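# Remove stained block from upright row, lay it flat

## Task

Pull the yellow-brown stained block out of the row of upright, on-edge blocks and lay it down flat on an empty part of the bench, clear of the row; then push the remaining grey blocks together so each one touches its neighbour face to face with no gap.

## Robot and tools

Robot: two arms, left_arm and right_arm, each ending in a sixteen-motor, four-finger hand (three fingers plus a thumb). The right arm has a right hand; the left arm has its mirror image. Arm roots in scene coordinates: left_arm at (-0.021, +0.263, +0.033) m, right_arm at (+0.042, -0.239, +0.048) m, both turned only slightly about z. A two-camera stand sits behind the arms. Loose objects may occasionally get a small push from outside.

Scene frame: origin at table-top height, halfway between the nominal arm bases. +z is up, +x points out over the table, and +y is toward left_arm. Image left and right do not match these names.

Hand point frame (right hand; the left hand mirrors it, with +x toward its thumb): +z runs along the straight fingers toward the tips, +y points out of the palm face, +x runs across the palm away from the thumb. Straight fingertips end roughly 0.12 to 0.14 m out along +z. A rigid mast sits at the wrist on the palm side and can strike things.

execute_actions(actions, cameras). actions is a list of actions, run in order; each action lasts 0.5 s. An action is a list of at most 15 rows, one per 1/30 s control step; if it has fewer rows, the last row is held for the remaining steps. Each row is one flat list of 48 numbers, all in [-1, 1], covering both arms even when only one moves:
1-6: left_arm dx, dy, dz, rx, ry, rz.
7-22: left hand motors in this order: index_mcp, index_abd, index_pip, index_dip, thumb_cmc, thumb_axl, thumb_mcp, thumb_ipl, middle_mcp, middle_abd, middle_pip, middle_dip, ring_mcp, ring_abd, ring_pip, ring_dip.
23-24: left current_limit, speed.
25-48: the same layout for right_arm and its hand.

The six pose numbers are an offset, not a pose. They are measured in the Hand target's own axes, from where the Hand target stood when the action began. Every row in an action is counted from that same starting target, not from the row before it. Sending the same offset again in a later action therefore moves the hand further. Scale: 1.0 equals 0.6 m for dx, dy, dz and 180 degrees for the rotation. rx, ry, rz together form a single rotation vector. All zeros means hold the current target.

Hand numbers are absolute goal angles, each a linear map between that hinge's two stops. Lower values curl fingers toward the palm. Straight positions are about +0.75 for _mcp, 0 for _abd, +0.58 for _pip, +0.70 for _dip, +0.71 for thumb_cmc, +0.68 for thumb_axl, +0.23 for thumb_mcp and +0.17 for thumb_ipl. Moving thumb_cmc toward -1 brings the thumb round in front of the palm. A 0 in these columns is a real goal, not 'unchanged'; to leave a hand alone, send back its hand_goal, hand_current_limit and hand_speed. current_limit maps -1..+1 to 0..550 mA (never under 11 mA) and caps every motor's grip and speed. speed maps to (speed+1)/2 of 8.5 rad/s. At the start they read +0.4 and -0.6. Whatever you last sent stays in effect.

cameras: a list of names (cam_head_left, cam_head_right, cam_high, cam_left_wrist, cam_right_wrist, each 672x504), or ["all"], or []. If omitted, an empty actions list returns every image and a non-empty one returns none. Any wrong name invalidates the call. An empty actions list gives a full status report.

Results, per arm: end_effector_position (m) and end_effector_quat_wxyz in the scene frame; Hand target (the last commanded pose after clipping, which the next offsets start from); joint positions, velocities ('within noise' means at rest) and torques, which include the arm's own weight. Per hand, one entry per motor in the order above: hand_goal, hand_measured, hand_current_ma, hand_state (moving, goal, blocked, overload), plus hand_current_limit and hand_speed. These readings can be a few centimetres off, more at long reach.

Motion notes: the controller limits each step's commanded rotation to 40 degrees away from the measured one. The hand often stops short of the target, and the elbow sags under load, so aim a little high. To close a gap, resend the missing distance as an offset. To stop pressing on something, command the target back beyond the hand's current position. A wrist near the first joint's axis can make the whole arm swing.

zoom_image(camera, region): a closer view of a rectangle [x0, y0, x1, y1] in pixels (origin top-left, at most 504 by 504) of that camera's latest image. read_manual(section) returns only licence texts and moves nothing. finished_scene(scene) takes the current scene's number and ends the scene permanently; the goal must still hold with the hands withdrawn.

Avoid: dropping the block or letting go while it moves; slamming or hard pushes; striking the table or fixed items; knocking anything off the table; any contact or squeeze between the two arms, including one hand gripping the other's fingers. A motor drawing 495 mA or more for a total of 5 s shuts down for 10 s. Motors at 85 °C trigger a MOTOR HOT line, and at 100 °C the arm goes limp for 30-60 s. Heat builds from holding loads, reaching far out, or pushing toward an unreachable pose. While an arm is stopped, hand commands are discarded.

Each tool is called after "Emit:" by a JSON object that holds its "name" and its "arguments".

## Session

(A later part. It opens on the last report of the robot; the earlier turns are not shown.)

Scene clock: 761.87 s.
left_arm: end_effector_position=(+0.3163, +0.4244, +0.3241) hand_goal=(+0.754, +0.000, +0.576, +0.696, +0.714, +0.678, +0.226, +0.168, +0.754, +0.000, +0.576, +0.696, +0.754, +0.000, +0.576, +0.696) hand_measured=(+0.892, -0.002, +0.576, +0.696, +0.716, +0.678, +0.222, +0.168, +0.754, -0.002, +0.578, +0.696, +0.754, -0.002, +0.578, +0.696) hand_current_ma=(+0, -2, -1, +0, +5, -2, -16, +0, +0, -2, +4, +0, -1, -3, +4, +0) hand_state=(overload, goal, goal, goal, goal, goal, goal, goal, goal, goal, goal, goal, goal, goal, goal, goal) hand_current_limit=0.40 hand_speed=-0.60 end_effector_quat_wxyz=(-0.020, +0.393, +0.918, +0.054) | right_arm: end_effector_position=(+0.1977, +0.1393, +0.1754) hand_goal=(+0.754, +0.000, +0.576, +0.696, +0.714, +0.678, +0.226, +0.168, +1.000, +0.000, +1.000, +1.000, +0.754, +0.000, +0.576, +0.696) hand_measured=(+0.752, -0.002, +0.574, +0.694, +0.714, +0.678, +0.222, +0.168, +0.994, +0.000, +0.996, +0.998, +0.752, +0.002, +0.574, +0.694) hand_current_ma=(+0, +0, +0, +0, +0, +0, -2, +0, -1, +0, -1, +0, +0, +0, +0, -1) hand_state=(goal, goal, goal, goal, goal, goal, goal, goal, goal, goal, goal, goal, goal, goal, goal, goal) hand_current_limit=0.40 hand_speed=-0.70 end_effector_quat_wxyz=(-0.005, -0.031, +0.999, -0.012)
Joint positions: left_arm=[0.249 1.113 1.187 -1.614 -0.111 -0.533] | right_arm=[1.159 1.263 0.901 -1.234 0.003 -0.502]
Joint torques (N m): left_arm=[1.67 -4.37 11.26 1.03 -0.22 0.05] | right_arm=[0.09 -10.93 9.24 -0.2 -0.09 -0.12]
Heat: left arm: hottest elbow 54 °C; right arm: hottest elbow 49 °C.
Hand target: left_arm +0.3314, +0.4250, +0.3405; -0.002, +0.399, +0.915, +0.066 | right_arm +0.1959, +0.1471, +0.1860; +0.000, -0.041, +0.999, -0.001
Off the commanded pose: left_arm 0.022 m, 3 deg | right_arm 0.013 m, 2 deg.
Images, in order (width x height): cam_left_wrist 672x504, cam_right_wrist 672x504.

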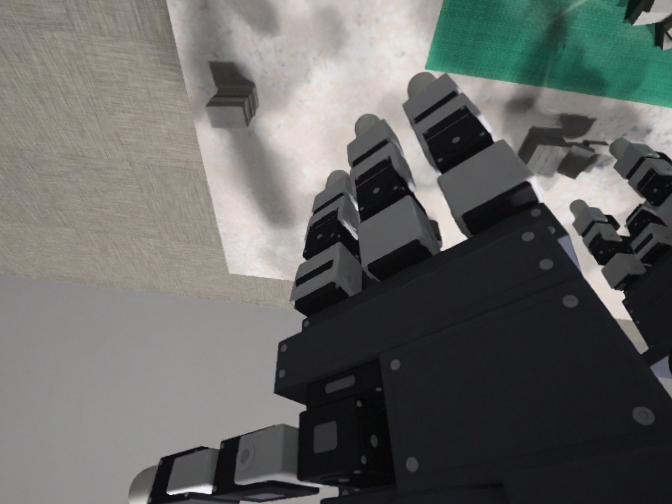

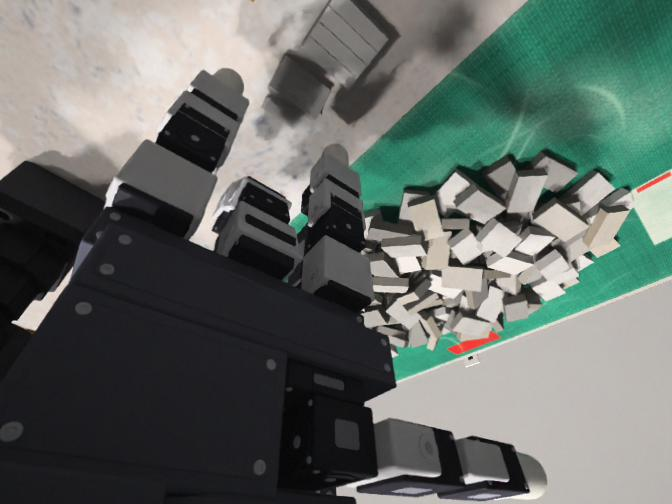

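Emit:
{"name": "execute_actions", "arguments": {"actions": [[[0,0,0,0,0,0,0.754,0,0.576,0.696,0.714,0.678,0.226,0.168,0.754,0,0.576,0.696,0.754,0,0.576,0.696,0.4,-0.6,0.0012,-0.0008,0.033,0,0,-0.005,0.754,0,0.576,0.696,0.714,0.678,0.226,0.168,1,0,1,1,0.754,0,0.576,0.696,0.4,-0.7],[0,0,0,0,0,0,0.754,0,0.576,0.696,0.714,0.678,0.226,0.168,0.754,0,0.576,0.696,0.754,0,0.576,0.696,0.4,-0.6,0.0025,-0.0017,0.0667,0,0,-0.01,0.754,0,0.576,0.696,0.714,0.678,0.226,0.168,1,0,1,1,0.754,0,0.576,0.696,0.4,-0.7]]], "cameras": ["cam_right_wrist", "cam_left_wrist"]}}

Emit:
{"name": "zoom_image", "arguments": {"camera": "cam_right_wrist", "region": [200, 20, 380, 170]}}

Emit:
{"name": "zoom_image", "arguments": {"camera": "cam_left_wrist", "region": [540, 110, 650, 200]}}

Scene clock: 798.53 s.
left_arm: end_effector_position=(+0.3163, +0.4244, +0.3241) hand_goal=(+0.754, +0.000, +0.576, +0.696, +0.714, +0.678, +0.226, +0.168, +0.754, +0.000, +0.576, +0.696, +0.754, +0.000, +0.576, +0.696) hand_measured=(+0.892, -0.002, +0.576, +0.696, +0.716, +0.678, +0.222, +0.168, +0.754, -0.002, +0.578, +0.696, +0.754, -0.002, +0.578, +0.696) hand_current_ma=(+0, -2, -1, +0, +5, -2, -16, +0, +0, -2, +4, +0, -1, -3, +4, +0) hand_state=(overload, goal, goal, goal, goal, goal, goal, goal, goal, goal, goal, goal, goal, goal, goal, goal) hand_current_limit=0.40 hand_speed=-0.60 end_effector_quat_wxyz=(-0.020, +0.393, +0.918, +0.054) | right_arm: end_effector_position=(+0.1952, +0.1414, +0.1486) hand_goal=(+0.754, +0.000, +0.576, +0.696, +0.714, +0.678, +0.226, +0.168, +1.000, +0.000, +1.000, +1.000, +0.754, +0.000, +0.576, +0.696) hand_measured=(+0.752, -0.002, +0.574, +0.694, +0.714, +0.678, +0.222, +0.168, +0.996, +0.000, +0.996, +0.998, +0.752, +0.002, +0.574, +0.694) hand_current_ma=(+0, +0, +0, +0, +0, +0, -2, +0, -1, +0, -1, +0, +0, +0, +0, +0) hand_state=(goal, goal, goal, goal, goal, goal, goal, goal, goal, goal, goal, goal, goal, goal, goal, goal) hand_current_limit=0.40 hand_speed=-0.70 end_effector_quat_wxyz=(+0.000, -0.050, +0.999, -0.002)
Joint positions: left_arm=[0.249 1.113 1.187 -1.614 -0.111 -0.533] | right_arm=[1.159 1.286 0.84 -1.128 0.003 -0.539]
Joint torques (N m): left_arm=[1.61 -4.42 11.29 1.03 -0.21 0.04] | right_arm=[-0.38 -9 7.99 0.29 -0.09 -0.11]
Heat: left arm: hottest elbow 54 °C; right arm: hottest elbow 48 °C.
Hand target: left_arm +0.3314, +0.4250, +0.3405; -0.002, +0.399, +0.915, +0.066 | right_arm +0.1944, +0.1458, +0.1458; +0.000, -0.056, +0.998, -0.001
Off the commanded pose: left_arm 0.022 m, 3 deg | right_arm 0.005 m, 1 deg.
Images, in order (width x height): cam_left_wrist 672x504, cam_right_wrist 672x504.

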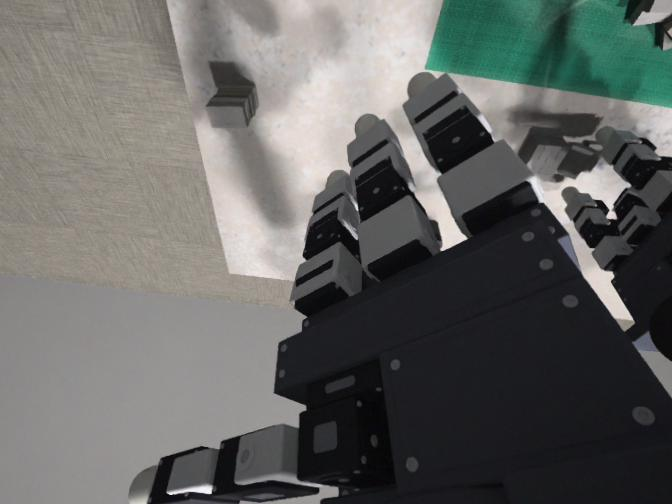

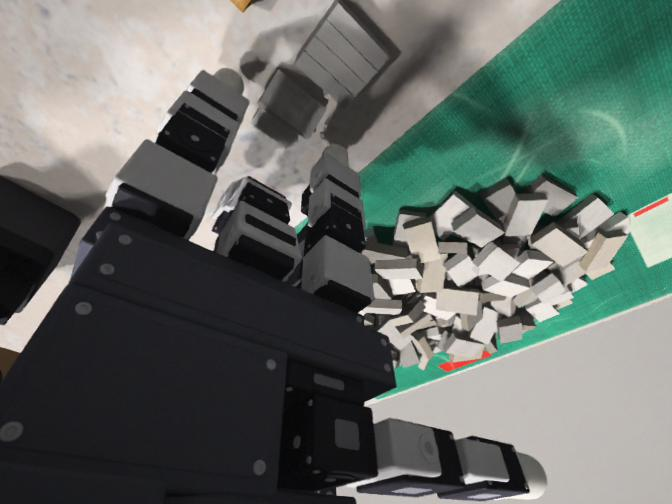

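Scaled by 2.800 from the camera's 672x504 image, which has a finer 960x720 frame.

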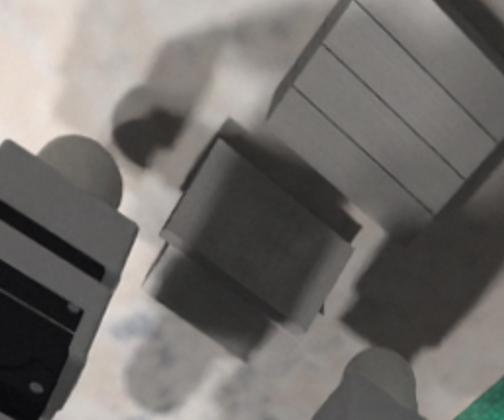

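Scaled by 4.582 from the camera's 672x504 image, which has a finer 960x720 frame.

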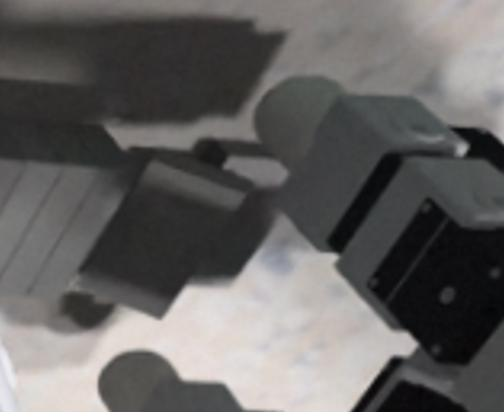

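Emit:
{"name": "execute_actions", "arguments": {"actions": [[[0,0,0,0,0,0,0.754,0,0.576,0.696,0.714,0.678,0.226,0.168,0.754,0,0.576,0.696,0.754,0,0.576,0.696,0.4,-0.6,0,0.0025,0.0258,0,0,0,0.754,0,0.576,0.696,0.714,0.678,0.226,0.168,1,0,1,1,0.754,0,0.576,0.696,0.4,-0.9]]], "cameras": ["cam_right_wrist", "cam_left_wrist"]}}

Emit:
{"name": "zoom_image", "arguments": {"camera": "cam_right_wrist", "region": [200, 20, 380, 170]}}

Emit:
{"name": "zoom_image", "arguments": {"camera": "cam_left_wrist", "region": [540, 110, 650, 200]}}

Scene clock: 815.80 s.
left_arm: end_effector_position=(+0.3163, +0.4244, +0.3241) hand_goal=(+0.754, +0.000, +0.576, +0.696, +0.714, +0.678, +0.226, +0.168, +0.754, +0.000, +0.576, +0.696, +0.754, +0.000, +0.576, +0.696) hand_measured=(+0.892, -0.002, +0.576, +0.696, +0.716, +0.678, +0.222, +0.168, +0.754, -0.002, +0.578, +0.696, +0.754, -0.002, +0.578, +0.696) hand_current_ma=(+0, -2, -1, +0, +5, -2, -16, +0, +0, -2, +4, +0, -1, -3, +4, +0) hand_state=(overload, goal, goal, goal, goal, goal, goal, goal, goal, goal, goal, goal, goal, goal, goal, goal) hand_current_limit=0.40 hand_speed=-0.60 end_effector_quat_wxyz=(-0.020, +0.393, +0.918, +0.054) | right_arm: end_effector_position=(+0.1967, +0.1447, +0.1366) hand_goal=(+0.754, +0.000, +0.576, +0.696, +0.714, +0.678, +0.226, +0.168, +1.000, +0.000, +1.000, +1.000, +0.754, +0.000, +0.576, +0.696) hand_measured=(+0.754, -0.002, +0.574, +0.694, +0.714, +0.678, +0.222, +0.168, +0.996, +0.000, +0.996, +0.998, +0.754, +0.002, +0.574, +0.694) hand_current_ma=(+0, +0, +0, +0, +0, +0, -2, +0, -1, +0, -1, +0, +0, +0, +0, +0) hand_state=(goal, goal, goal, goal, goal, goal, goal, goal, goal, goal, goal, goal, goal, goal, goal, goal) hand_current_limit=0.40 hand_speed=-0.90 end_effector_quat_wxyz=(+0.002, -0.050, +0.999, +0.001)
Joint positions: left_arm=[0.249 1.113 1.187 -1.614 -0.111 -0.533] | right_arm=[1.159 1.308 0.822 -1.08 0.003 -0.539]
Joint torques (N m): left_arm=[1.79 -4.37 11.33 1.03 -0.23 0.05] | right_arm=[-0.09 -8.76 7.47 0.31 -0.09 -0.06]
Heat: left arm: hottest elbow 54 °C; right arm: hottest elbow 47 °C.
Hand target: left_arm +0.3314, +0.4250, +0.3405; -0.002, +0.399, +0.915, +0.066 | right_arm +0.1943, +0.1474, +0.1305; +0.000, -0.056, +0.998, -0.001
Off the commanded pose: left_arm 0.022 m, 3 deg | right_arm 0.007 m, 1 deg.
Images, in order (width x height): cam_left_wrist 672x504, cam_right_wrist 672x504.

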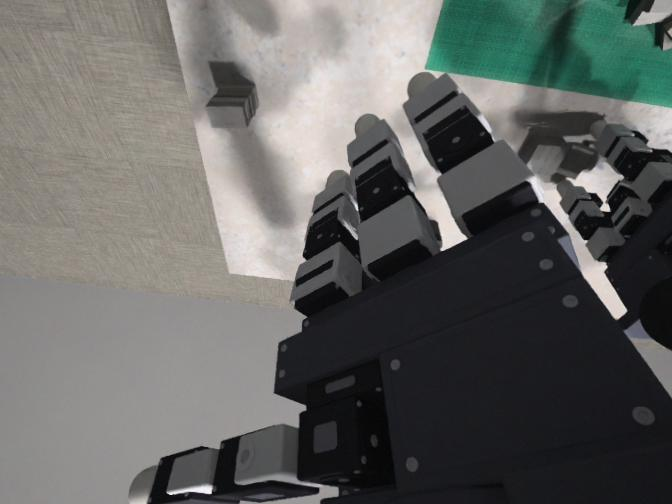

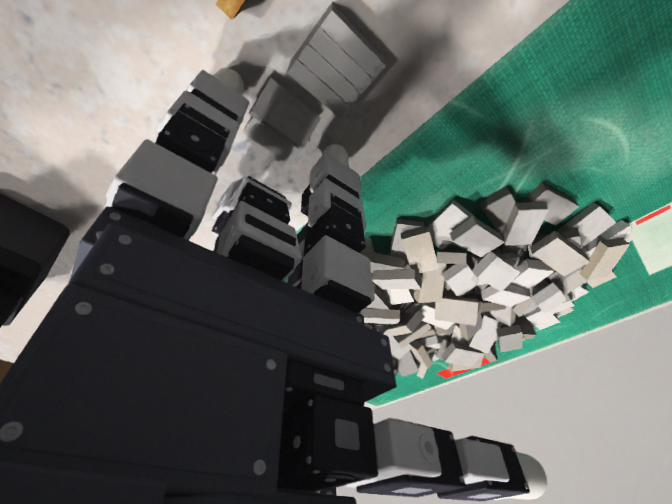

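Scaled by 2.800 from the camera's 672x504 image, which has a finer 960x720 frame.

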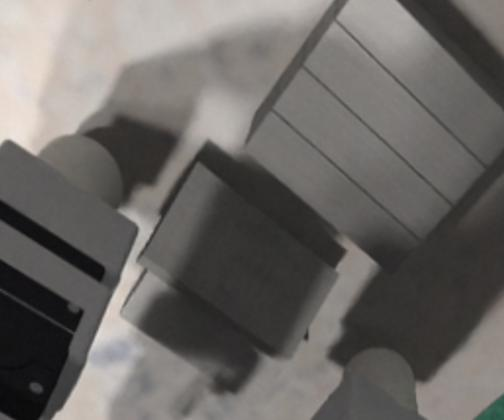

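Scaled by 4.582 from the camera's 672x504 image, which has a finer 960x720 frame.

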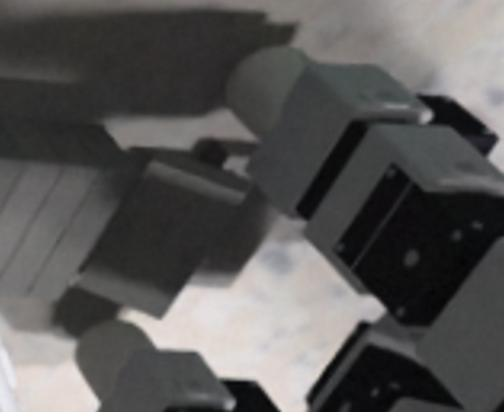

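Emit:
{"name": "execute_actions", "arguments": {"actions": [[[0,0,0,0,0,0,0.754,0,0.576,0.696,0.714,0.678,0.226,0.168,0.754,0,0.576,0.696,0.754,0,0.576,0.696,0.4,-0.6,0,0,0,0,0,0,0.754,-0.17,0.576,0.696,0.714,0.678,0.226,0.168,1,0,1,1,0.754,0.14,0.576,0.696,0.4,-0.94]],[[0,0,0,0,0,0,0.754,0,0.576,0.696,0.714,0.678,0.226,0.168,0.754,0,0.576,0.696,0.754,0,0.576,0.696,0.4,-0.6,0,0,0,0,0,0,0.754,-0.37,0.576,0.696,0.714,0.678,0.226,0.168,1,0,1,1,0.754,0.33,0.576,0.696,0.4,-0.94]],[[0,0,0,0,0,0,0.754,0,0.576,0.696,0.714,0.678,0.226,0.168,0.754,0,0.576,0.696,0.754,0,0.576,0.696,0.4,-0.6,0,0,0,0,0,0,0.754,-0.37,0.576,0.696,0.714,0.678,0.226,0.168,1,0,1,1,0.754,0.33,0.576,0.696,0.4,-0.94]]], "cameras": ["cam_right_wrist", "cam_left_wrist"]}}

Emit:
{"name": "zoom_image", "arguments": {"camera": "cam_right_wrist", "region": [220, 50, 350, 160]}}

Emit:
{"name": "zoom_image", "arguments": {"camera": "cam_left_wrist", "region": [540, 110, 650, 200]}}

Scene clock: 842.17 s.
left_arm: end_effector_position=(+0.3163, +0.4244, +0.3241) hand_goal=(+0.754, +0.000, +0.576, +0.696, +0.714, +0.678, +0.226, +0.168, +0.754, +0.000, +0.576, +0.696, +0.754, +0.000, +0.576, +0.696) hand_measured=(+0.892, -0.002, +0.576, +0.696, +0.716, +0.678, +0.222, +0.168, +0.754, -0.002, +0.578, +0.696, +0.754, -0.002, +0.578, +0.696) hand_current_ma=(+0, -2, -1, +0, +5, -2, -16, +0, +0, -2, +4, +0, -1, -3, +4, +0) hand_state=(overload, goal, goal, goal, goal, goal, goal, goal, goal, goal, goal, goal, goal, goal, goal, goal) hand_current_limit=0.40 hand_speed=-0.60 end_effector_quat_wxyz=(-0.020, +0.393, +0.918, +0.054) | right_arm: end_effector_position=(+0.1965, +0.1451, +0.1367) hand_goal=(+0.754, -0.370, +0.576, +0.696, +0.714, +0.678, +0.226, +0.168, +1.000, +0.000, +1.000, +1.000, +0.754, +0.330, +0.576, +0.696) hand_measured=(+0.750, -0.164, +0.574, +0.694, +0.714, +0.678, +0.222, +0.168, +0.996, +0.000, +0.996, +0.998, +0.754, +0.140, +0.574, +0.694) hand_current_ma=(-1, +385, +0, +0, +0, +0, -2, +0, -1, +0, -1, +0, +0, -385, +0, +0) hand_state=(goal, blocked, goal, goal, goal, goal, goal, goal, goal, goal, goal, goal, goal, blocked, goal, goal) hand_current_limit=0.40 hand_speed=-0.94 end_effector_quat_wxyz=(+0.002, -0.050, +0.999, +0.002)
Joint positions: left_arm=[0.249 1.113 1.187 -1.614 -0.111 -0.533] | right_arm=[1.159 1.308 0.822 -1.079 0.001 -0.539]
Joint torques (N m): left_arm=[1.73 -4.42 11.3 1.02 -0.22 0.04] | right_arm=[-0.15 -9 7.47 0.27 -0.03 -0.08]
Heat: left arm: hottest elbow 54 °C; right arm: hottest elbow 46 °C.
Hand target: left_arm +0.3314, +0.4250, +0.3405; -0.002, +0.399, +0.915, +0.066 | right_arm +0.1943, +0.1474, +0.1305; +0.000, -0.056, +0.998, -0.001
Off the commanded pose: left_arm 0.022 m, 3 deg | right_arm 0.007 m, 1 deg.
Images, in order (width x height): cam_left_wrist 672x504, cam_right_wrist 672x504.

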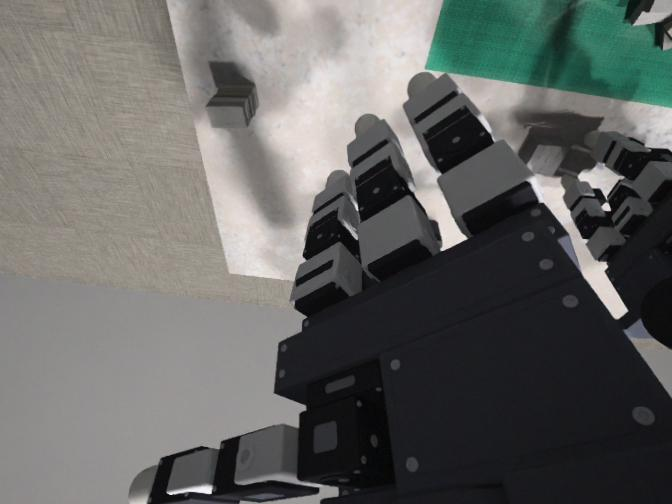

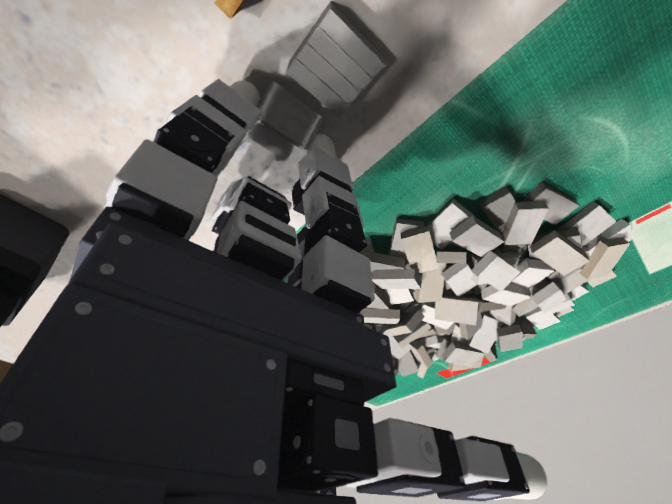

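Scaled by 3.877 from the camera's 672x504 image, which has a finer 960x720 frame.

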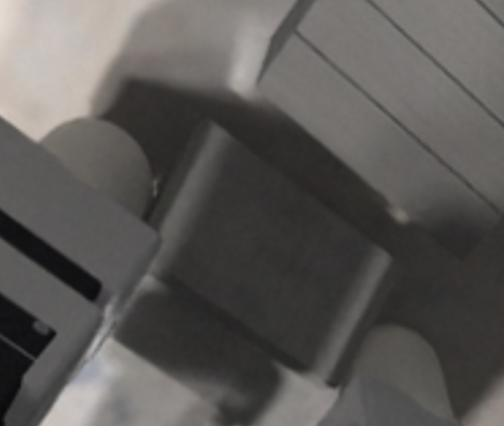

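Scaled by 4.582 from the camera's 672x504 image, which has a finer 960x720 frame.

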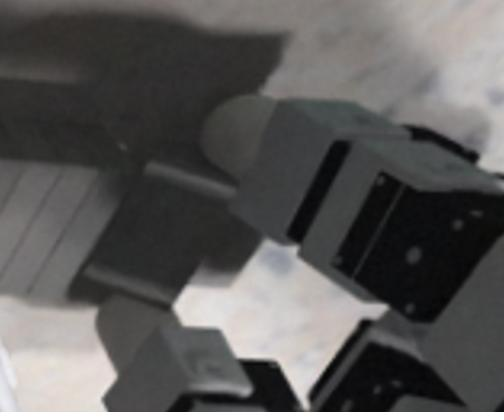

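Emit:
{"name": "execute_actions", "arguments": {"actions": [[[0,0,0,0,0,0,0.754,0,0.576,0.696,0.714,0.678,0.226,0.168,0.754,0,0.576,0.696,0.754,0,0.576,0.696,0.4,-0.6,-0.003,0.006,-0.015,-0.005,0,0,0.754,-0.37,0.576,0.696,0.714,0.678,0.226,0.168,1,0,1,1,0.754,0.33,0.576,0.696,0.4,-0.94],[0,0,0,0,0,0,0.754,0,0.576,0.696,0.714,0.678,0.226,0.168,0.754,0,0.576,0.696,0.754,0,0.576,0.696,0.4,-0.6,-0.0058,0.011,-0.03,-0.0096,0,0,0.754,-0.37,0.576,0.696,0.714,0.678,0.226,0.168,1,0,1,1,0.754,0.33,0.576,0.696,0.4,-0.94],[0,0,0,0,0,0,0.754,0,0.576,0.696,0.714,0.678,0.226,0.168,0.754,0,0.576,0.696,0.754,0,0.576,0.696,0.4,-0.6,-0.0058,0.011,-0.045,-0.0096,0,0,0.754,-0.37,0.576,0.696,0.714,0.678,0.226,0.168,1,0,1,1,0.754,0.33,0.576,0.696,0.4,-0.94],[0,0,0,0,0,0,0.754,0,0.576,0.696,0.714,0.678,0.226,0.168,0.754,0,0.576,0.696,0.754,0,0.576,0.696,0.4,-0.6,-0.0058,0.011,-0.06,-0.0096,0,0,0.754,-0.37,0.576,0.696,0.714,0.678,0.226,0.168,1,0,1,1,0.754,0.33,0.576,0.696,0.4,-0.94],[0,0,0,0,0,0,0.754,0,0.576,0.696,0.714,0.678,0.226,0.168,0.754,0,0.576,0.696,0.754,0,0.576,0.696,0.4,-0.6,-0.0058,0.011,-0.08,-0.0096,0,0,0.754,-0.37,0.576,0.696,0.714,0.678,0.226,0.168,1,0,1,1,0.754,0.33,0.576,0.696,0.4,-0.94],[0,0,0,0,0,0,0.754,0,0.576,0.696,0.714,0.678,0.226,0.168,0.754,0,0.576,0.696,0.754,0,0.576,0.696,0.4,-0.6,-0.0058,0.011,-0.105,-0.0096,0,0,0.754,-0.37,0.576,0.696,0.714,0.678,0.226,0.168,1,0,1,1,0.754,0.33,0.576,0.696,0.4,-0.94]]], "cameras": ["cam_right_wrist", "cam_left_wrist", "cam_high"]}}

Emit:
{"name": "zoom_image", "arguments": {"camera": "cam_right_wrist", "region": [220, 0, 400, 150]}}

Emit:
{"name": "zoom_image", "arguments": {"camera": "cam_left_wrist", "region": [520, 110, 650, 220]}}

Scene clock: 864.03 s.
left_arm: end_effector_position=(+0.3163, +0.4244, +0.3241) hand_goal=(+0.754, +0.000, +0.576, +0.696, +0.714, +0.678, +0.226, +0.168, +0.754, +0.000, +0.576, +0.696, +0.754, +0.000, +0.576, +0.696) hand_measured=(+0.892, -0.002, +0.576, +0.696, +0.716, +0.678, +0.222, +0.168, +0.754, -0.002, +0.578, +0.696, +0.754, -0.002, +0.578, +0.696) hand_current_ma=(+0, -2, -1, +0, +5, -2, -16, +0, +0, -2, +4, +0, -1, -3, +4, +0) hand_state=(overload, goal, goal, goal, goal, goal, goal, goal, goal, goal, goal, goal, goal, goal, goal, goal) hand_current_limit=0.40 hand_speed=-0.60 end_effector_quat_wxyz=(-0.020, +0.393, +0.918, +0.054) | right_arm: end_effector_position=(+0.1937, +0.1449, +0.1795) hand_goal=(+0.754, -0.370, +0.576, +0.696, +0.714, +0.678, +0.226, +0.168, +1.000, +0.000, +1.000, +1.000, +0.754, +0.330, +0.576, +0.696) hand_measured=(+0.750, -0.166, +0.572, +0.694, +0.714, +0.678, +0.222, +0.168, +0.996, +0.000, +0.996, +0.998, +0.756, +0.140, +0.576, +0.694) hand_current_ma=(-1, +385, -1, +0, +0, +0, -2, +0, -1, +0, -1, +0, +0, -385, +0, +0) hand_state=(goal, blocked, goal, goal, goal, goal, goal, goal, goal, goal, goal, goal, goal, blocked, goal, goal) hand_current_limit=0.40 hand_speed=-0.94 end_effector_quat_wxyz=(-0.005, -0.052, +0.999, +0.004)
Joint positions: left_arm=[0.249 1.113 1.187 -1.614 -0.111 -0.533] | right_arm=[1.159 1.254 0.897 -1.211 -0.012 -0.544]
Joint torques (N m): left_arm=[1.73 -4.31 11.32 1.03 -0.22 0.04] | right_arm=[-0.44 -10.23 10.7 -0.55 -0.13 -0.1]
Heat: left arm: hottest elbow 54 °C; right arm: hottest elbow 45 °C.
Hand target: left_arm +0.3314, +0.4250, +0.3405; -0.002, +0.399, +0.915, +0.066 | right_arm +0.1970, +0.1543, +0.1935; -0.001, -0.056, +0.998, +0.014
Off the commanded pose: left_arm 0.022 m, 3 deg | right_arm 0.017 m, 1 deg.
Images, in order (width x height): cam_high 672x504, cam_left_wrist 672x504, cam_right_wrist 672x504.

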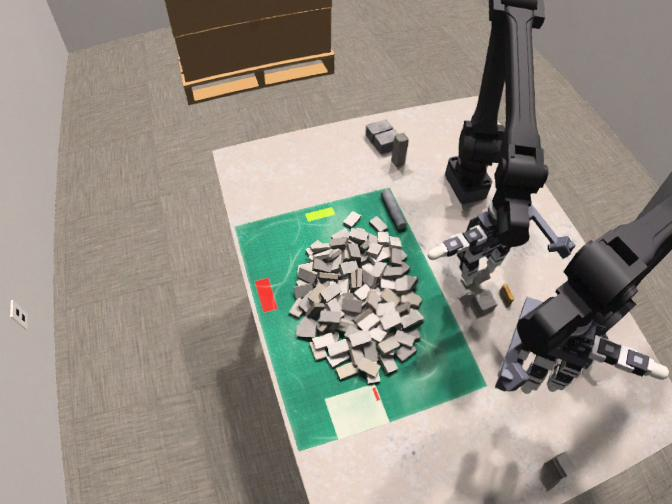

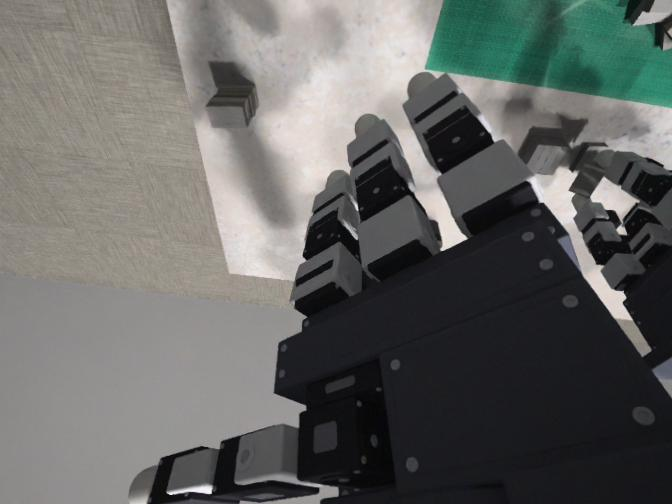

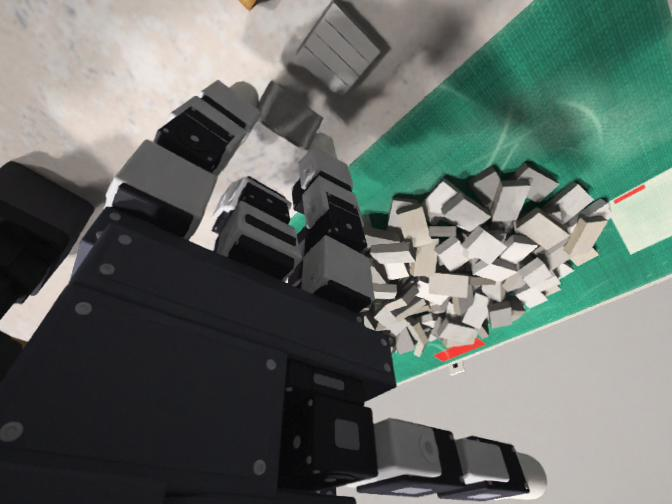

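Scaled by 2.800 from the camera's 672x504 image, which has a finer 960x720 frame.

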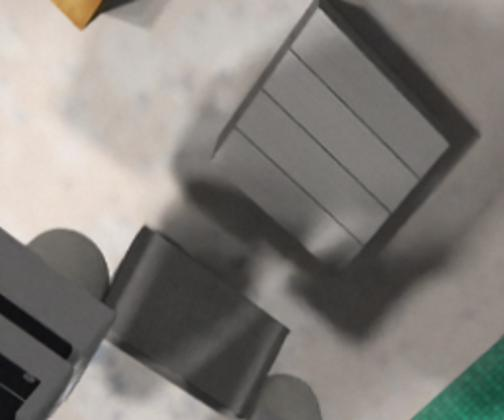

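Scaled by 3.877 from the camera's 672x504 image, which has a finer 960x720 frame.

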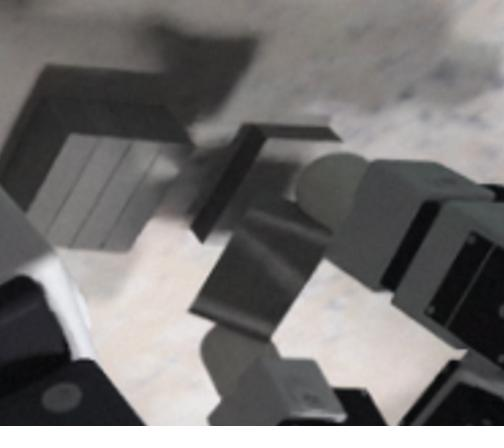

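Emit:
{"name": "execute_actions", "arguments": {"actions": [[[0,0,0,0,0,0,0.754,0,0.576,0.696,0.714,0.678,0.226,0.168,0.754,0,0.576,0.696,0.754,0,0.576,0.696,0.4,-0.6,-0.001,0.009,0.0065,0.018,0,0,0.754,-0.37,0.576,0.696,0.714,0.678,0.226,0.168,1,0,1,1,0.754,0.33,0.576,0.696,0.4,-0.94],[0,0,0,0,0,0,0.754,0,0.576,0.696,0.714,0.678,0.226,0.168,0.754,0,0.576,0.696,0.754,0,0.576,0.696,0.4,-0.6,-0.002,0.018,0.013,0.037,0,0,0.754,-0.37,0.576,0.696,0.714,0.678,0.226,0.168,1,0,1,1,0.754,0.33,0.576,0.696,0.4,-0.94],[0,0,0,0,0,0,0.754,0,0.576,0.696,0.714,0.678,0.226,0.168,0.754,0,0.576,0.696,0.754,0,0.576,0.696,0.4,-0.6,-0.0042,0.0366,0.026,0.074,0,0,0.754,-0.37,0.576,0.696,0.714,0.678,0.226,0.168,1,0,1,1,0.754,0.33,0.576,0.696,0.4,-0.94]],[[0,0,0,0,0,0,0.754,0,0.576,0.696,0.714,0.678,0.226,0.168,0.754,0,0.576,0.696,0.754,0,0.576,0.696,0.4,-0.6,-0.001,0.0105,0.004,0.018,0,0,0.754,-0.37,0.576,0.696,0.714,0.678,0.226,0.168,1,0,1,1,0.754,0.33,0.576,0.696,0.4,-0.94],[0,0,0,0,0,0,0.754,0,0.576,0.696,0.714,0.678,0.226,0.168,0.754,0,0.576,0.696,0.754,0,0.576,0.696,0.4,-0.6,-0.002,0.021,0.008,0.037,0,0,0.754,-0.37,0.576,0.696,0.714,0.678,0.226,0.168,1,0,1,1,0.754,0.33,0.576,0.696,0.4,-0.94],[0,0,0,0,0,0,0.754,0,0.576,0.696,0.714,0.678,0.226,0.168,0.754,0,0.576,0.696,0.754,0,0.576,0.696,0.4,-0.6,-0.0042,0.0423,0.0157,0.074,0,0,0.754,-0.37,0.576,0.696,0.714,0.678,0.226,0.168,1,0,1,1,0.754,0.33,0.576,0.696,0.4,-0.94]]], "cameras": ["cam_right_wrist", "cam_left_wrist", "cam_high"]}}

Emit:
{"name": "zoom_image", "arguments": {"camera": "cam_right_wrist", "region": [220, 0, 400, 150]}}

Emit:
{"name": "zoom_image", "arguments": {"camera": "cam_left_wrist", "region": [520, 110, 650, 220]}}

Scene clock: 999.07 s.
left_arm: end_effector_position=(+0.3163, +0.4244, +0.3241) hand_goal=(+0.754, +0.000, +0.576, +0.696, +0.714, +0.678, +0.226, +0.168, +0.754, +0.000, +0.576, +0.696, +0.754, +0.000, +0.576, +0.696) hand_measured=(+0.892, -0.002, +0.576, +0.696, +0.716, +0.678, +0.222, +0.168, +0.754, -0.002, +0.578, +0.696, +0.754, -0.002, +0.578, +0.696) hand_current_ma=(+0, -2, -1, +0, +5, -2, -16, +0, +0, -2, +4, +0, -1, -3, +4, +0) hand_state=(overload, goal, goal, goal, goal, goal, goal, goal, goal, goal, goal, goal, goal, goal, goal, goal) hand_current_limit=0.40 hand_speed=-0.60 end_effector_quat_wxyz=(-0.020, +0.393, +0.918, +0.054) | right_arm: end_effector_position=(+0.1932, +0.1941, +0.1546) hand_goal=(+0.754, -0.370, +0.576, +0.696, +0.714, +0.678, +0.226, +0.168, +1.000, +0.000, +1.000, +1.000, +0.754, +0.330, +0.576, +0.696) hand_measured=(+0.740, -0.166, +0.570, +0.696, +0.710, +0.678, +0.222, +0.168, +0.994, +0.000, +0.996, +0.998, +0.746, +0.140, +0.574, +0.696) hand_current_ma=(-7, +385, -2, +0, -1, +0, -2, +0, -2, +0, -1, +0, -4, -385, +0, +0) hand_state=(goal, blocked, goal, goal, goal, goal, goal, goal, goal, goal, goal, goal, goal, blocked, goal, goal) hand_current_limit=0.40 hand_speed=-0.94 end_effector_quat_wxyz=(+0.009, -0.061, +0.973, -0.220)
Joint positions: left_arm=[0.249 1.113 1.187 -1.614 -0.111 -0.533] | right_arm=[1.304 1.651 1.289 -1.623 0.168 -0.385]
Joint torques (N m): left_arm=[1.73 -4.48 11.28 1.05 -0.22 0.05] | right_arm=[-0.67 -16.09 9.28 -1.57 0.19 0.14]
Heat: left arm: hottest elbow 54 °C; right arm: hottest elbow 47 °C.
Hand target: left_arm +0.3314, +0.4250, +0.3405; -0.002, +0.399, +0.915, +0.066 | right_arm +0.1970, +0.1999, +0.1640; +0.012, -0.055, +0.975, -0.216
Off the commanded pose: left_arm 0.022 m, 3 deg | right_arm 0.012 m, 1 deg.
Images, in order (width x height): cam_high 672x504, cam_left_wrist 672x504, cam_right_wrist 672x504.

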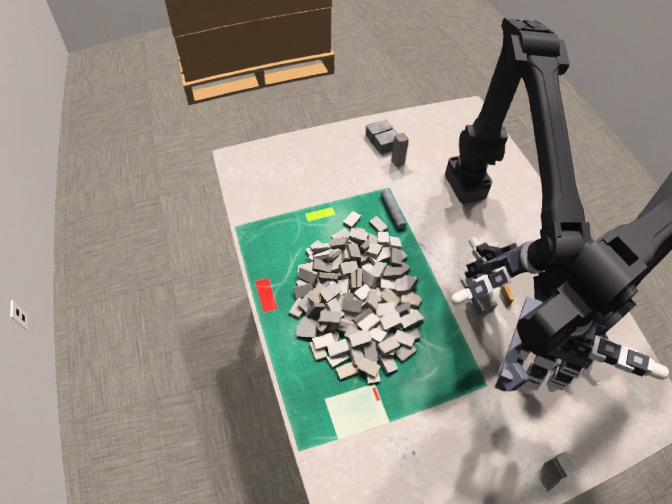

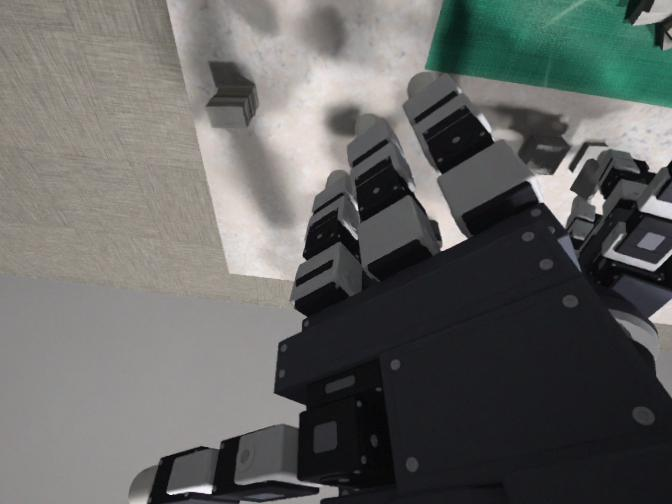

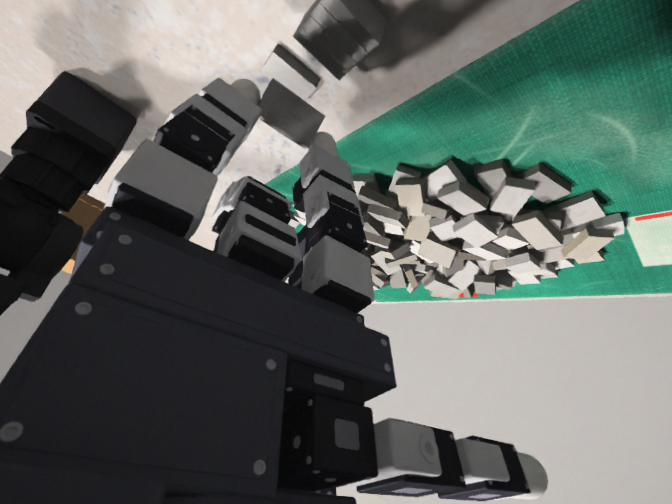

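Scaled by 2.800 from the camera's 672x504 image, which has a finer 960x720 frame.

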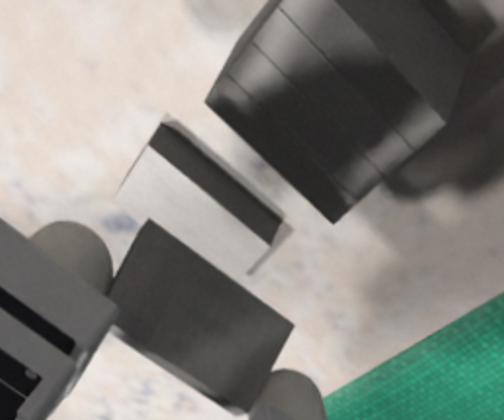

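Scaled by 3.877 from the camera's 672x504 image, which has a finer 960x720 frame.

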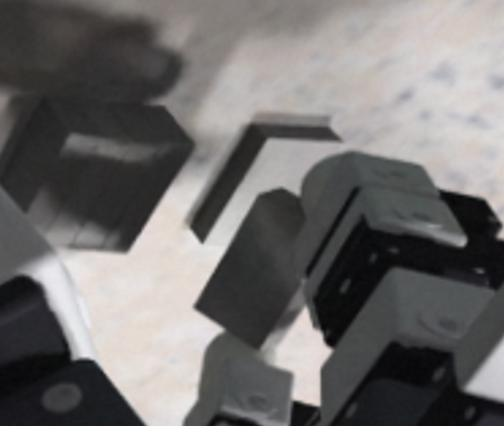

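Emit:
{"name": "execute_actions", "arguments": {"actions": [[[0,0,0,0,0,0,0.754,0,0.576,0.696,0.714,0.678,0.226,0.168,0.754,0,0.576,0.696,0.754,0,0.576,0.696,0.4,-0.6,0,0,0,0,0,0,0.863,-0.4,0.693,0.812,0.714,0.678,0.226,0.168,1,0,1,1,0.863,0.36,0.693,0.812,0.4,-0.97]],[[0,0,0,0,0,0,0.754,0,0.576,0.696,0.714,0.678,0.226,0.168,0.754,0,0.576,0.696,0.754,0,0.576,0.696,0.4,-0.6,0,0,0,0,0,0,0.863,-0.4,0.693,0.812,0.714,0.678,0.226,0.168,1,0,1,1,0.863,0.36,0.693,0.812,0.4,-0.97]],[[0,0,0,0,0,0,0.754,0,0.576,0.696,0.714,0.678,0.226,0.168,0.754,0,0.576,0.696,0.754,0,0.576,0.696,0.4,-0.6,0,0,0,0,0,0,0.863,-0.4,0.693,0.812,0.714,0.678,0.226,0.168,1,0,1,1,0.863,0.36,0.693,0.812,0.4,-0.97]]], "cameras": ["cam_right_wrist", "cam_left_wrist", "cam_high"]}}

Emit:
{"name": "zoom_image", "arguments": {"camera": "cam_right_wrist", "region": [220, 0, 400, 150]}}

Emit:
{"name": "zoom_image", "arguments": {"camera": "cam_left_wrist", "region": [520, 110, 650, 220]}}

Scene clock: 1028.83 s.
left_arm: end_effector_position=(+0.3163, +0.4244, +0.3241) hand_goal=(+0.754, +0.000, +0.576, +0.696, +0.714, +0.678, +0.226, +0.168, +0.754, +0.000, +0.576, +0.696, +0.754, +0.000, +0.576, +0.696) hand_measured=(+0.892, -0.002, +0.576, +0.696, +0.716, +0.678, +0.222, +0.168, +0.754, -0.002, +0.578, +0.696, +0.754, -0.002, +0.578, +0.696) hand_current_ma=(+0, -2, -1, +0, +5, -2, -16, +0, +0, -2, +4, +0, -1, -3, +4, +0) hand_state=(overload, goal, goal, goal, goal, goal, goal, goal, goal, goal, goal, goal, goal, goal, goal, goal) hand_current_limit=0.40 hand_speed=-0.60 end_effector_quat_wxyz=(-0.020, +0.393, +0.918, +0.054) | right_arm: end_effector_position=(+0.1932, +0.1941, +0.1546) hand_goal=(+0.864, -0.400, +0.694, +0.812, +0.714, +0.678, +0.226, +0.168, +1.000, +0.000, +1.000, +1.000, +0.864, +0.360, +0.694, +0.812) hand_measured=(+0.808, -0.182, +0.662, +0.798, +0.710, +0.678, +0.222, +0.168, +0.994, +0.000, +0.996, +0.998, +0.866, +0.140, +0.698, +0.812) hand_current_ma=(-83, +385, -31, -7, -1, +0, -2, +0, -2, +0, -1, +0, +0, -385, +1, +0) hand_state=(blocked, blocked, blocked, goal, goal, goal, goal, goal, goal, goal, goal, goal, goal, blocked, goal, goal) hand_current_limit=0.40 hand_speed=-0.97 end_effector_quat_wxyz=(+0.009, -0.061, +0.973, -0.220)
Joint positions: left_arm=[0.249 1.113 1.187 -1.614 -0.111 -0.533] | right_arm=[1.304 1.651 1.289 -1.623 0.168 -0.385]
Joint torques (N m): left_arm=[1.61 -4.42 11.29 1.03 -0.21 0.04] | right_arm=[-0.73 -16.03 9.32 -1.58 0.19 0.15]
Heat: left arm: hottest elbow 54 °C; right arm: hottest elbow 47 °C.
Hand target: left_arm +0.3314, +0.4250, +0.3405; -0.002, +0.399, +0.915, +0.066 | right_arm +0.1970, +0.1999, +0.1640; +0.012, -0.055, +0.975, -0.216
Off the commanded pose: left_arm 0.022 m, 3 deg | right_arm 0.012 m, 1 deg.
Images, in order (width x height): cam_high 672x504, cam_left_wrist 672x504, cam_right_wrist 672x504.

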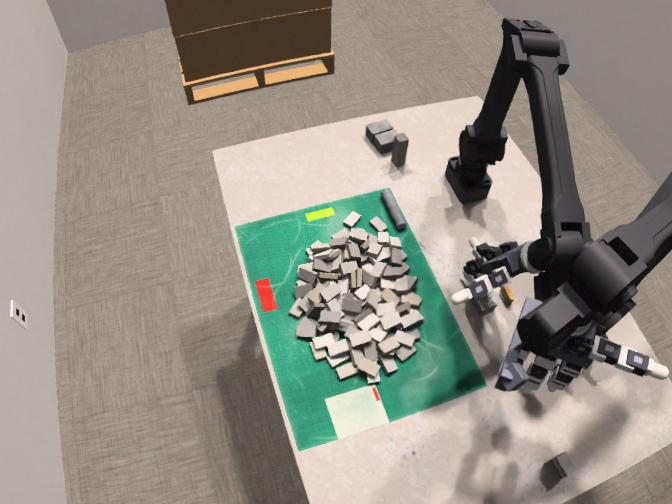

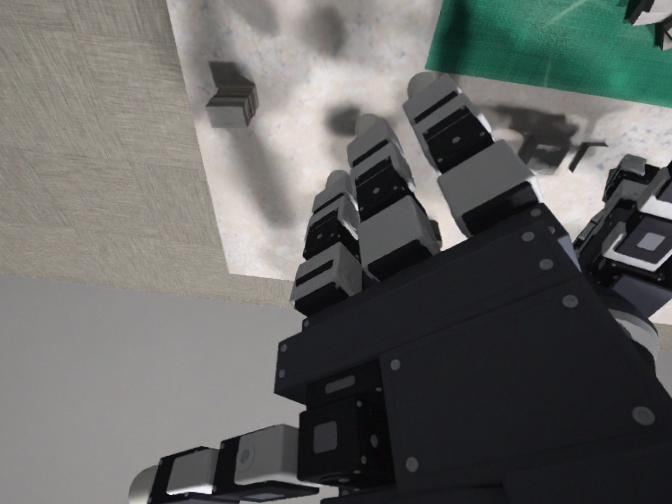

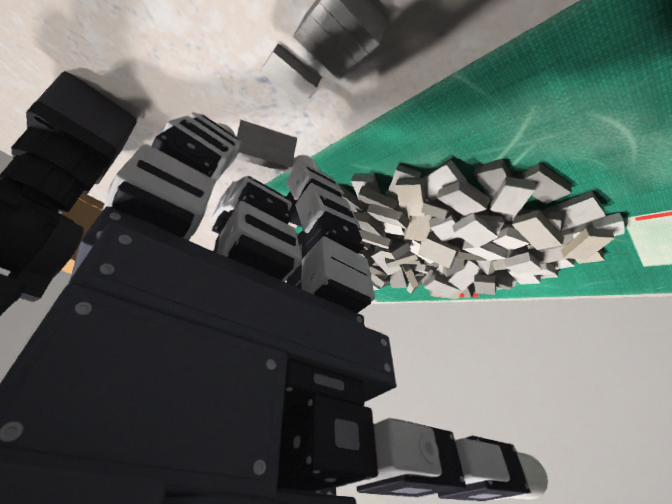

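Scaled by 2.800 from the camera's 672x504 image, which has a finer 960x720 frame.

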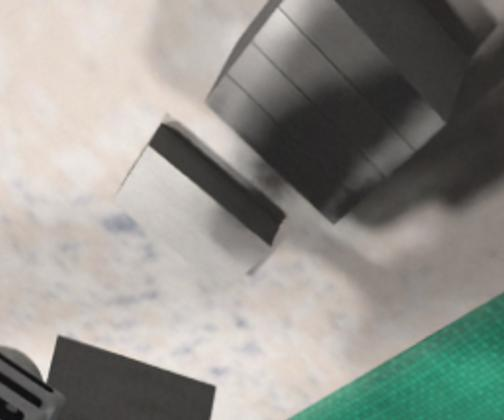

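Scaled by 3.877 from the camera's 672x504 image, which has a finer 960x720 frame.

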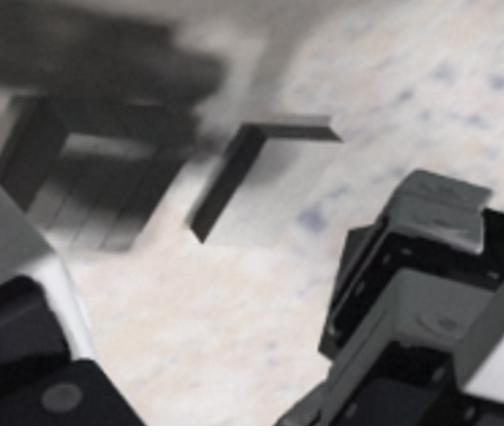

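Emit:
{"name": "zoom_image", "arguments": {"camera": "cam_right_wrist", "region": [200, 90, 340, 210]}}

Emit:
{"name": "zoom_image", "arguments": {"camera": "cam_left_wrist", "region": [590, 140, 672, 220]}}

Emit:
{"name": "zoom_image", "arguments": {"camera": "cam_high", "region": [440, 210, 540, 330]}}

Scaled by 3.600 from the camera's 672x504 image, which has a finer 960x720 frame.

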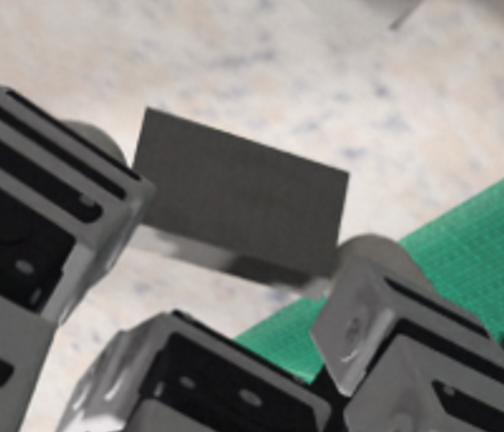

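Scaled by 6.146 from the camera's 672x504 image, which has a finer 960x720 frame.

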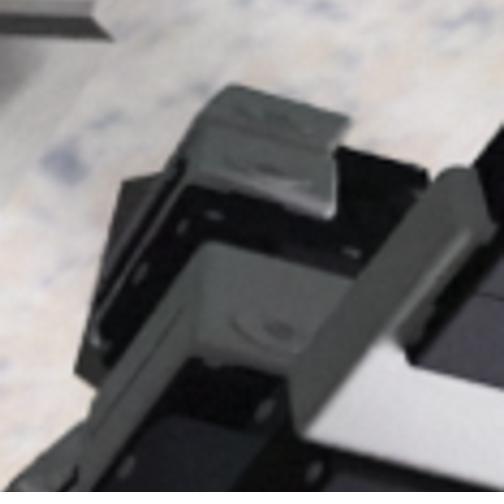

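Scaled by 4.200 from the camera's 672x504 image, which has a finer 960x720 frame.

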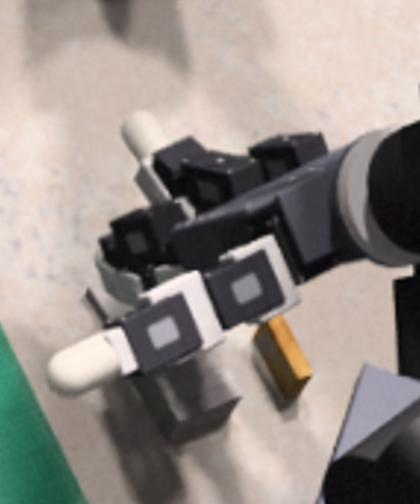

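Emit:
{"name": "execute_actions", "arguments": {"actions": [[[0,0,0,0,0,0,0.754,0,0.576,0.696,0.714,0.678,0.226,0.168,0.754,0,0.576,0.696,0.754,0,0.576,0.696,0.4,-0.6,0,0,0,0,0,0,0.95,-0.4,0.72,0.82,0.714,0.678,0.226,0.168,1,0,1,1,0.85,0.36,0.69,0.81,0.4,-0.97]],[[0,0,0,0,0,0,0.754,0,0.576,0.696,0.714,0.678,0.226,0.168,0.754,0,0.576,0.696,0.754,0,0.576,0.696,0.4,-0.6,0,0,0,0,0,0,0.95,-0.4,0.72,0.82,0.714,0.678,0.226,0.168,1,0,1,1,0.85,0.36,0.69,0.81,0.4,-0.97]]], "cameras": ["cam_right_wrist"]}}

Emit:
{"name": "zoom_image", "arguments": {"camera": "cam_right_wrist", "region": [200, 90, 340, 210]}}

Scene clock: 1108.20 s.
left_arm: end_effector_position=(+0.3163, +0.4244, +0.3241) hand_goal=(+0.754, +0.000, +0.576, +0.696, +0.714, +0.678, +0.226, +0.168, +0.754, +0.000, +0.576, +0.696, +0.754, +0.000, +0.576, +0.696) hand_measured=(+0.892, -0.002, +0.576, +0.696, +0.716, +0.678, +0.222, +0.168, +0.754, -0.002, +0.578, +0.696, +0.754, -0.002, +0.578, +0.696) hand_current_ma=(+0, -2, -1, +0, +5, -2, -16, +0, +0, -2, +4, +0, -1, -3, +4, +0) hand_state=(overload, goal, goal, goal, goal, goal, goal, goal, goal, goal, goal, goal, goal, goal, goal, goal) hand_current_limit=0.40 hand_speed=-0.60 end_effector_quat_wxyz=(-0.020, +0.393, +0.918, +0.054) | right_arm: end_effector_position=(+0.1932, +0.1941, +0.1546) hand_goal=(+0.950, -0.400, +0.720, +0.820, +0.714, +0.678, +0.226, +0.168, +1.000, +0.000, +1.000, +1.000, +0.850, +0.360, +0.690, +0.810) hand_measured=(+0.972, -0.236, +0.742, +0.830, +0.710, +0.678, +0.222, +0.168, +1.000, -0.014, +1.000, +0.998, +0.780, +0.216, +0.652, +0.792) hand_current_ma=(+18, +382, +15, +5, -1, +0, -2, +0, +0, -6, +0, +0, -125, -305, -39, -10) hand_state=(blocked, blocked, blocked, goal, goal, goal, goal, goal, goal, goal, goal, goal, blocked, blocked, blocked, goal) hand_current_limit=0.40 hand_speed=-0.97 end_effector_quat_wxyz=(+0.009, -0.061, +0.973, -0.220)
Joint positions: left_arm=[0.249 1.113 1.187 -1.614 -0.111 -0.533] | right_arm=[1.304 1.651 1.289 -1.623 0.168 -0.385]
Joint torques (N m): left_arm=[1.61 -4.31 11.3 1.03 -0.22 0.04] | right_arm=[-0.67 -16.03 9.29 -1.65 0.19 0.16]
Heat: left arm: hottest elbow 55 °C; right arm: hottest elbow 46 °C.
Hand target: left_arm +0.3314, +0.4250, +0.3405; -0.002, +0.399, +0.915, +0.066 | right_arm +0.1970, +0.1999, +0.1640; +0.012, -0.055, +0.975, -0.216
Off the commanded pose: left_arm 0.022 m, 3 deg | right_arm 0.012 m, 1 deg.
Images, in order (width x height): cam_right_wrist 672x504.

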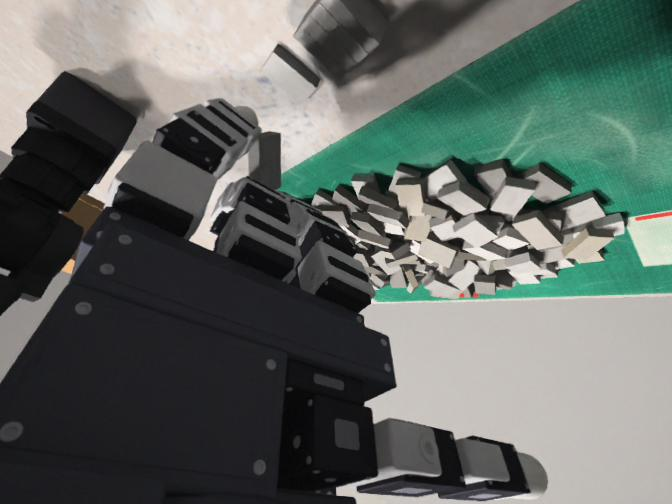

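Scaled by 3.600 from the camera's 672x504 image, which has a finer 960x720 frame.

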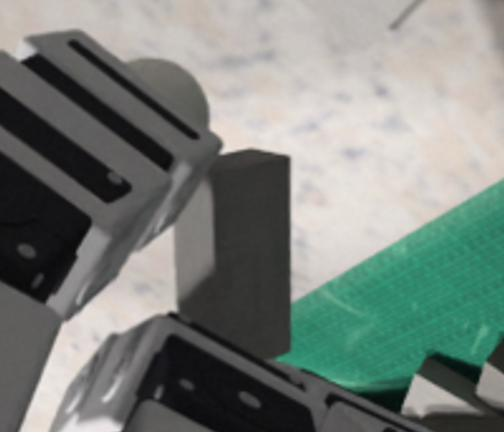

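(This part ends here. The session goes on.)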